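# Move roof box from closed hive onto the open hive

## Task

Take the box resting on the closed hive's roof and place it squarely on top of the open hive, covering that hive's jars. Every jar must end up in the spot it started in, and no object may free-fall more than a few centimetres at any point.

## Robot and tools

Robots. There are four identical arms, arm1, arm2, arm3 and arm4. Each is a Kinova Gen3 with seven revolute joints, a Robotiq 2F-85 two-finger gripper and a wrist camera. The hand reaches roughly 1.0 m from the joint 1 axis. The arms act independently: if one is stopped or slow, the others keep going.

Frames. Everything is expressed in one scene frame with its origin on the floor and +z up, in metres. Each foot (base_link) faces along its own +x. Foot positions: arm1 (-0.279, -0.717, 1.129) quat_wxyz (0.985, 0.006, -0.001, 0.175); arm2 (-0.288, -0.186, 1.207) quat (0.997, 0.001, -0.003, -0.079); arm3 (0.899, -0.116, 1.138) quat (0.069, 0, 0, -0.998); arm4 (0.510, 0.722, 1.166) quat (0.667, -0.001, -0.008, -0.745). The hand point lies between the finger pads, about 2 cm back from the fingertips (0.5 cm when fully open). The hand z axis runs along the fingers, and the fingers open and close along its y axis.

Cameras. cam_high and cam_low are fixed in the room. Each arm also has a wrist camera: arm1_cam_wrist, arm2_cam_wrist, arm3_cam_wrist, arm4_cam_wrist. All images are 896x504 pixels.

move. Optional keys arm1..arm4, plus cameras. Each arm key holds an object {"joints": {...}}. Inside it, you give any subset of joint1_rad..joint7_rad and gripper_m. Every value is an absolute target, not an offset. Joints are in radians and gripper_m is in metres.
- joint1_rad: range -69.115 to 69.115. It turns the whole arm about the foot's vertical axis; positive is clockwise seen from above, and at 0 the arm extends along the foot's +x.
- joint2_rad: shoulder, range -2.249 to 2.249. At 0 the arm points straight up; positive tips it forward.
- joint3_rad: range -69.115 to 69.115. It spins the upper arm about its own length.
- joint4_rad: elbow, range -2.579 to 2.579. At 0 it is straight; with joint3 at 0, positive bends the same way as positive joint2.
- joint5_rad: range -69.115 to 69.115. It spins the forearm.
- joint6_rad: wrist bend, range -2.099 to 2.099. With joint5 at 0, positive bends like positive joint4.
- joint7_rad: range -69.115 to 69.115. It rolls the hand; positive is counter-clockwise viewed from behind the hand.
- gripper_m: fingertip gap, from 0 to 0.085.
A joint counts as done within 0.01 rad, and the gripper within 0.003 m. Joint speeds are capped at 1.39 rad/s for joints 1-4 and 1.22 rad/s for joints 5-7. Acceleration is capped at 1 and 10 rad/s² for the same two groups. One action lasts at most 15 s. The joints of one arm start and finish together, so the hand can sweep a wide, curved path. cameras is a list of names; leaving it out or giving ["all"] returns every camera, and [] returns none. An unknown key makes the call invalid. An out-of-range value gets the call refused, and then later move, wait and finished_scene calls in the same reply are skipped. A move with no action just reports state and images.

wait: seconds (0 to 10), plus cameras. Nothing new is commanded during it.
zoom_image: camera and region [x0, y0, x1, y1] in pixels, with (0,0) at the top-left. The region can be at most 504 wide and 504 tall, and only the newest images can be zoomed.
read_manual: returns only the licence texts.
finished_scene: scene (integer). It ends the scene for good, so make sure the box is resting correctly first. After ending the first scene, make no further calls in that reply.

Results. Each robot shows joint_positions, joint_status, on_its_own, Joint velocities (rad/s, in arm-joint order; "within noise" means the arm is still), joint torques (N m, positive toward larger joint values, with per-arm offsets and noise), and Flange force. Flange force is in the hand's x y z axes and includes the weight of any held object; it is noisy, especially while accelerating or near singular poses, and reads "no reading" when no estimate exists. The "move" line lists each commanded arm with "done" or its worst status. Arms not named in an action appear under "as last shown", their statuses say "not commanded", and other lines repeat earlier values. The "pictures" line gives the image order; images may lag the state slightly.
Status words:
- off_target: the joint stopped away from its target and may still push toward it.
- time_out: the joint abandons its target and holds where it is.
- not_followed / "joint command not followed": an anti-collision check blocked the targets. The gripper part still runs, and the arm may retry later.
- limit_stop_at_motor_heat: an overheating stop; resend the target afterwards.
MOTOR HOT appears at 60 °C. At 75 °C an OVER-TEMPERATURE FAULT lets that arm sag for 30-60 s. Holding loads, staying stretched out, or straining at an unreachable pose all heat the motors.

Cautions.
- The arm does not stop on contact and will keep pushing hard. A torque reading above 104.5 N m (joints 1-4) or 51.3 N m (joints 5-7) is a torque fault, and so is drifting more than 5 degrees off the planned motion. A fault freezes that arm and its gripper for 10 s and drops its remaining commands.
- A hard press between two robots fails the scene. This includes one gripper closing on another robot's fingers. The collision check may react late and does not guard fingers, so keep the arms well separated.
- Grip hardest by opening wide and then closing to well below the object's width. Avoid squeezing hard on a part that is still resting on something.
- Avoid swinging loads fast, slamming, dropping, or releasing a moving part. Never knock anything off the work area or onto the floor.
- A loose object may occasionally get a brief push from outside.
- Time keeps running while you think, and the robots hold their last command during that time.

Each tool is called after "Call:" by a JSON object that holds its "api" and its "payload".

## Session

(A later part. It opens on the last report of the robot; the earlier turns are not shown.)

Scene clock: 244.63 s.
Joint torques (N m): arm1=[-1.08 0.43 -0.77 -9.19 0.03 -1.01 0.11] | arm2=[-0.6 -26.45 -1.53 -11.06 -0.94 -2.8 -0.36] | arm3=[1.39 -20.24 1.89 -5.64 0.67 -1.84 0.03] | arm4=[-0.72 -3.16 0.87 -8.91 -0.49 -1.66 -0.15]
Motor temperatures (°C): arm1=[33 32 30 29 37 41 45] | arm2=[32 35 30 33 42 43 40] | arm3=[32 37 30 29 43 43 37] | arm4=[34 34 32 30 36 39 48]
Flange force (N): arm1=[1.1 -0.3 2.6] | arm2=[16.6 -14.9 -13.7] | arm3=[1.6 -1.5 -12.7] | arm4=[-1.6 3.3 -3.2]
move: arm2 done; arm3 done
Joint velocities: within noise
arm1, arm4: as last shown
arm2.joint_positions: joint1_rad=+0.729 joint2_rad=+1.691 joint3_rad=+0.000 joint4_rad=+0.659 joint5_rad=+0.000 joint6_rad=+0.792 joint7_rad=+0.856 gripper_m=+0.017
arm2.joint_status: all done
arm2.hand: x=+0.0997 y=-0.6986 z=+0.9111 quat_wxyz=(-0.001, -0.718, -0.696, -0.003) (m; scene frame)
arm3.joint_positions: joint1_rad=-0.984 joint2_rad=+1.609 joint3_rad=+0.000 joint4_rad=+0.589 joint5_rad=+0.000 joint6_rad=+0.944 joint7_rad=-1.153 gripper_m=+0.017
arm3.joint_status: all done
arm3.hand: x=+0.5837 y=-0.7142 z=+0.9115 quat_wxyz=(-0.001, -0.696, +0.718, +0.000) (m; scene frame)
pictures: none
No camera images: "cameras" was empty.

Call:
{"api": "move", "payload": {"arm2": {"joints":{"gripper_m":0.085}}, "arm3": {"joints":{"gripper_m":0.085}}, "cameras": []}}

Call:
{"api": "move", "payload": {"arm2": {"joints":{"joint2_rad":1.5219,"joint4_rad":0.8385,"joint6_rad":0.7812}}, "arm3": {"joints":{"joint2_rad":1.4547,"joint4_rad":0.7281,"joint6_rad":0.9588}}, "cameras": []}}

Call:
{"api": "move", "payload": {"arm2": {"joints":{"joint2_rad":1.310,"joint4_rad":1.0,"joint6_rad":0.8316}}, "arm3": {"joints":{"joint2_rad":1.260,"joint4_rad":0.84,"joint6_rad":1.0416}}}}

Call:
{"api": "zoom_image", "payload": {"camera": "cam_high", "region": [290, 220, 480, 440]}}

Call:
{"api": "zoom_image", "payload": {"camera": "cam_low", "region": [340, 150, 550, 290]}}

Scene clock: 255.30 s.
Joint torques (N m): arm1=[-1 0.4 -0.77 -9.23 0.01 -1.01 0.14] | arm2=[-0.25 -24.87 -0.42 -6.98 -0.06 0.24 0.07] | arm3=[0.36 -26.8 0.57 -6.09 -0.09 -0.29 0.24] | arm4=[-0.79 -3.18 0.8 -8.93 -0.47 -1.63 -0.1]
Motor temperatures (°C): arm1=[33 32 30 29 37 41 45] | arm2=[32 35 30 33 42 43 40] | arm3=[32 37 30 29 43 43 37] | arm4=[34 34 32 30 36 39 48]
Flange force (N): arm1=[1.2 -0.3 2.7] | arm2=[7.8 -6.3 -6.2] | arm3=[9.9 3.9 2.3] | arm4=[-1.5 3.2 -3.0]
move: arm2 done; arm3 done
Joint velocities: within noise
arm1.joint_positions: joint1_rad=+0.500 joint2_rad=-0.480 joint3_rad=+0.000 joint4_rad=+1.473 joint5_rad=+0.000 joint6_rad=+1.700 joint7_rad=+1.571 gripper_m=+0.085
arm1.joint_status: not commanded
arm1.hand: x=-0.0809 y=-0.7786 z=+1.6778 quat_wxyz=(-0.221, -0.073, -0.972, +0.010) (m; scene frame)
arm2.joint_positions: joint1_rad=+0.729 joint2_rad=+1.691 joint3_rad=+0.000 joint4_rad=+0.659 joint5_rad=+0.000 joint6_rad=+0.792 joint7_rad=+0.856 gripper_m=+0.085
arm2.joint_status: all done
arm2.hand: x=+0.0997 y=-0.6985 z=+0.9111 quat_wxyz=(-0.001, -0.718, -0.696, -0.003) (m; scene frame)
arm3.joint_positions: joint1_rad=-0.984 joint2_rad=+1.609 joint3_rad=+0.000 joint4_rad=+0.589 joint5_rad=+0.000 joint6_rad=+0.944 joint7_rad=-1.153 gripper_m=+0.085
arm3.joint_status: all done
arm3.hand: x=+0.5837 y=-0.7141 z=+0.9114 quat_wxyz=(-0.001, -0.696, +0.718, +0.000) (m; scene frame)
arm4.joint_positions: joint1_rad=+0.000 joint2_rad=-0.298 joint3_rad=+0.000 joint4_rad=+1.506 joint5_rad=+0.000 joint6_rad=+1.400 joint7_rad=+1.571 gripper_m=+0.085
arm4.joint_status: not commanded
arm4.hand: x=+0.4443 y=+0.4040 z=+1.7002 quat_wxyz=(-0.183, -0.718, -0.642, +0.197) (m; scene frame)
pictures: none
No camera images: "cameras" was empty.

Scene clock: 256.47 s.
Joint torques (N m): arm1=[-1 0.48 -0.83 -9.26 0.01 -1.01 0.16] | arm2=[-0.22 -24.92 -0.36 -6.89 -0.06 0.24 0.08] | arm3=[0.31 -26.67 0.55 -6.19 -0.17 -0.31 0.26] | arm4=[-0.66 -3.22 0.84 -8.9 -0.46 -1.7 -0.11]
Motor temperatures (°C): arm1=[33 32 30 29 37 41 45] | arm2=[32 35 30 33 42 43 40] | arm3=[32 37 30 29 43 43 37] | arm4=[34 34 32 30 36 39 48]
Flange force (N): arm1=[1.4 -0.4 2.9] | arm2=[6.4 -5.0 -4.6] | arm3=[8.0 3.0 0.6] | arm4=[-1.8 3.3 -3.3]
move: arm2 done; arm3 done
Joint velocities: within noise
arm1, arm4: as last shown
arm2.joint_positions: joint1_rad=+0.729 joint2_rad=+1.522 joint3_rad=+0.000 joint4_rad=+0.839 joint5_rad=+0.000 joint6_rad=+0.781 joint7_rad=+0.856 gripper_m=+0.085
arm2.joint_status: all done
arm2.hand: x=+0.0995 y=-0.6988 z=+0.9797 quat_wxyz=(-0.001, -0.718, -0.696, -0.003) (m; scene frame)
arm3.joint_positions: joint1_rad=-0.984 joint2_rad=+1.455 joint3_rad=+0.000 joint4_rad=+0.728 joint5_rad=+0.000 joint6_rad=+0.959 joint7_rad=-1.153 gripper_m=+0.085
arm3.joint_status: all done
arm3.hand: x=+0.5836 y=-0.7142 z=+0.9801 quat_wxyz=(-0.001, -0.696, +0.718, +0.000) (m; scene frame)
pictures: none
No camera images: "cameras" was empty.

Scene clock: 257.70 s.
Joint torques (N m): arm1=[-1.05 0.4 -0.82 -9.21 0.01 -1.04 0.12] | arm2=[-0.22 -24.66 -0.41 -7.21 -0.07 0.23 0.05] | arm3=[0.37 -26.32 0.52 -6.52 -0.08 -0.3 0.29] | arm4=[-0.73 -3.15 0.81 -8.91 -0.5 -1.71 -0.11]
Motor temperatures (°C): arm1=[33 32 30 29 37 41 45] | arm2=[32 35 30 33 42 43 40] | arm3=[32 37 30 29 43 43 37] | arm4=[34 34 32 30 36 39 48]
Flange force (N): arm1=[1.1 -0.5 2.5] | arm2=[5.5 -4.4 -3.0] | arm3=[7.7 2.7 -0.6] | arm4=[-1.6 3.2 -3.3]
move: arm2 done; arm3 done
Joint velocities: within noise
arm1, arm4: as last shown
arm2.joint_positions: joint1_rad=+0.729 joint2_rad=+1.310 joint3_rad=+0.000 joint4_rad=+1.000 joint5_rad=+0.000 joint6_rad=+0.832 joint7_rad=+0.856 gripper_m=+0.085
arm2.joint_status: all done
arm2.hand: x=+0.0972 y=-0.6968 z=+1.0791 quat_wxyz=(-0.001, -0.718, -0.696, -0.003) (m; scene frame)
arm3.joint_positions: joint1_rad=-0.984 joint2_rad=+1.260 joint3_rad=+0.000 joint4_rad=+0.840 joint5_rad=+0.000 joint6_rad=+1.042 joint7_rad=-1.153 gripper_m=+0.085
arm3.joint_status: all done
arm3.hand: x=+0.5851 y=-0.7112 z=+1.0819 quat_wxyz=(-0.001, -0.696, +0.718, +0.000) (m; scene frame)
pictures: arm1_cam_wrist, arm2_cam_wrist, arm3_cam_wrist, arm4_cam_wrist, cam_high, cam_low

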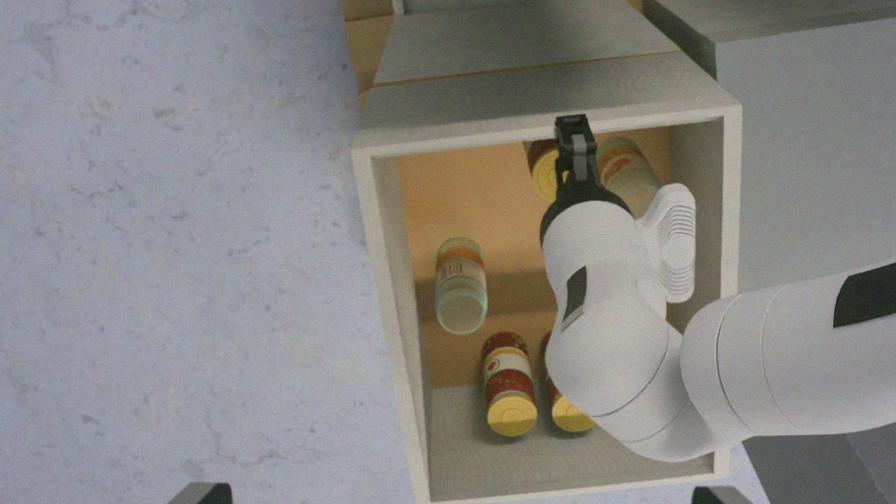

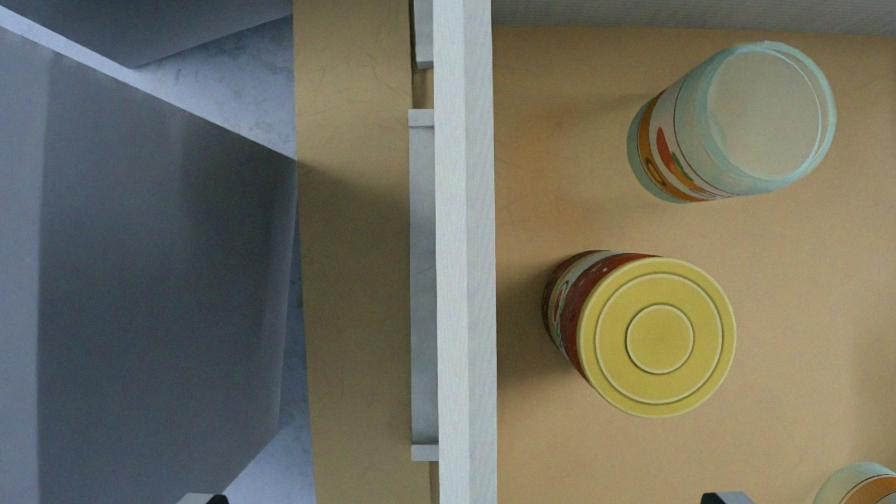

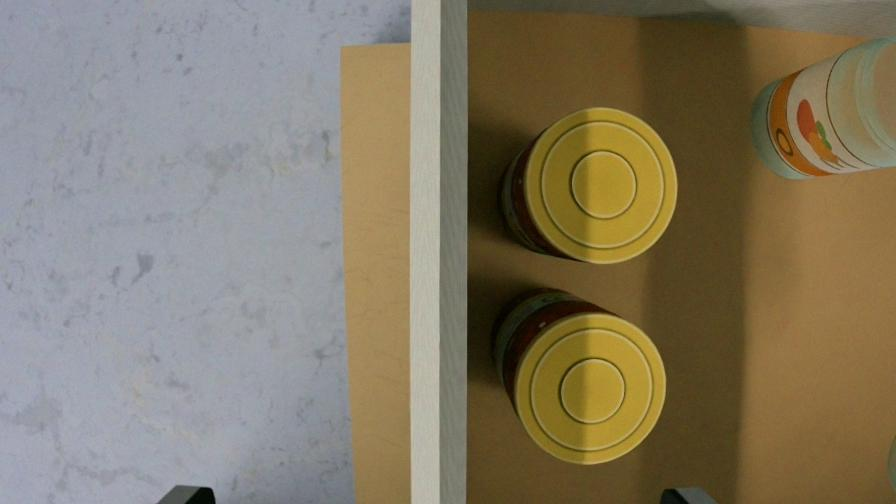

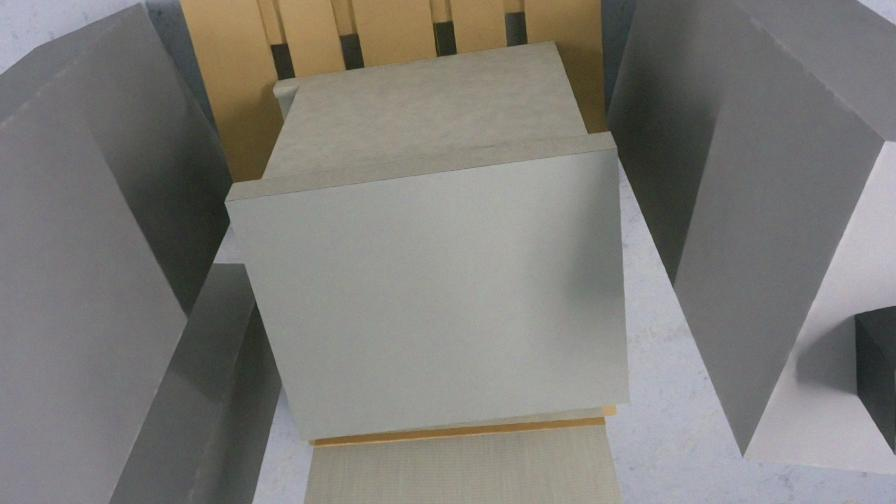

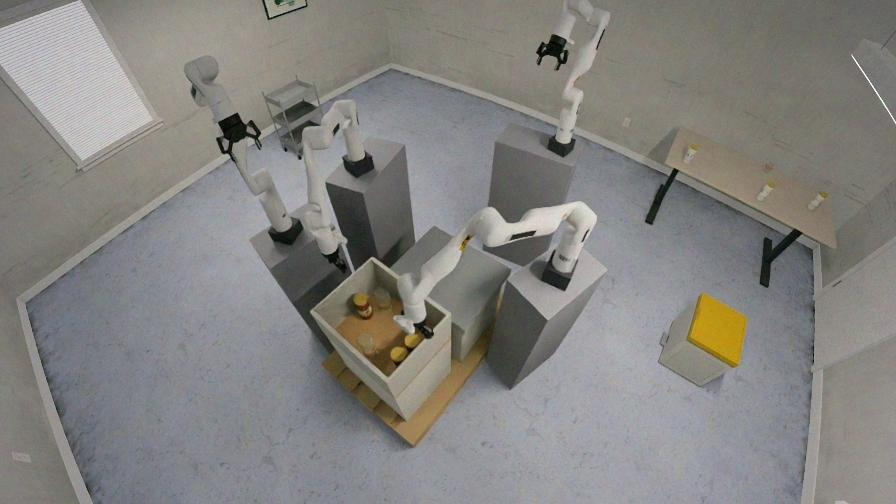

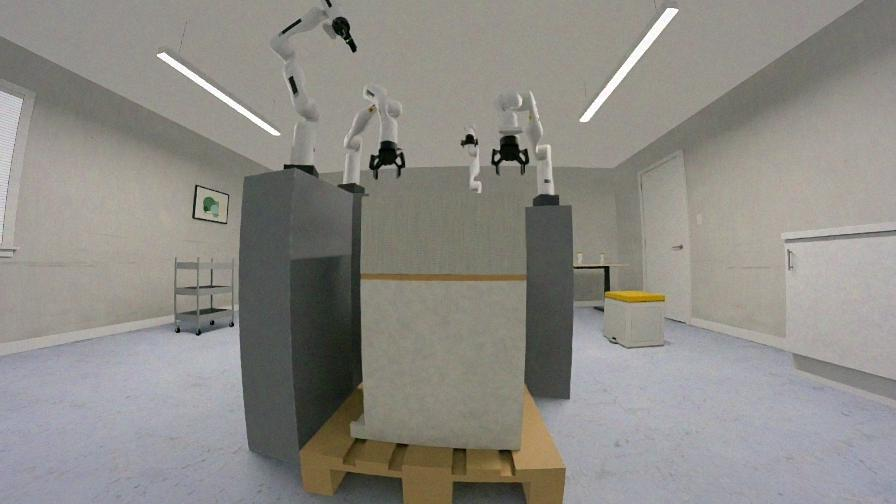

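Scaled by 2.291 from the camera's 896x504 image, which has a finer 1280x720 frame.

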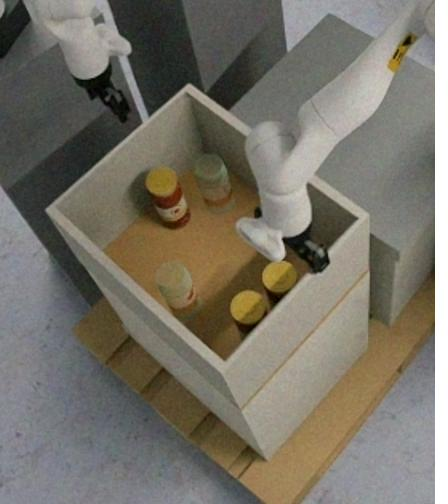

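Scaled by 2.400 from the camera's 896x504 image, which has a finer 1280x720 frame.

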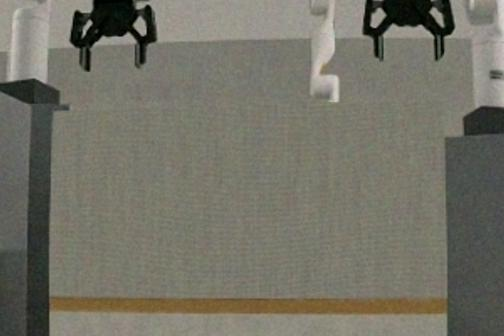

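Excellent.

Call:
{"api": "finished_scene", "payload": {"scene": 2}}

The scene is finished: the task was done.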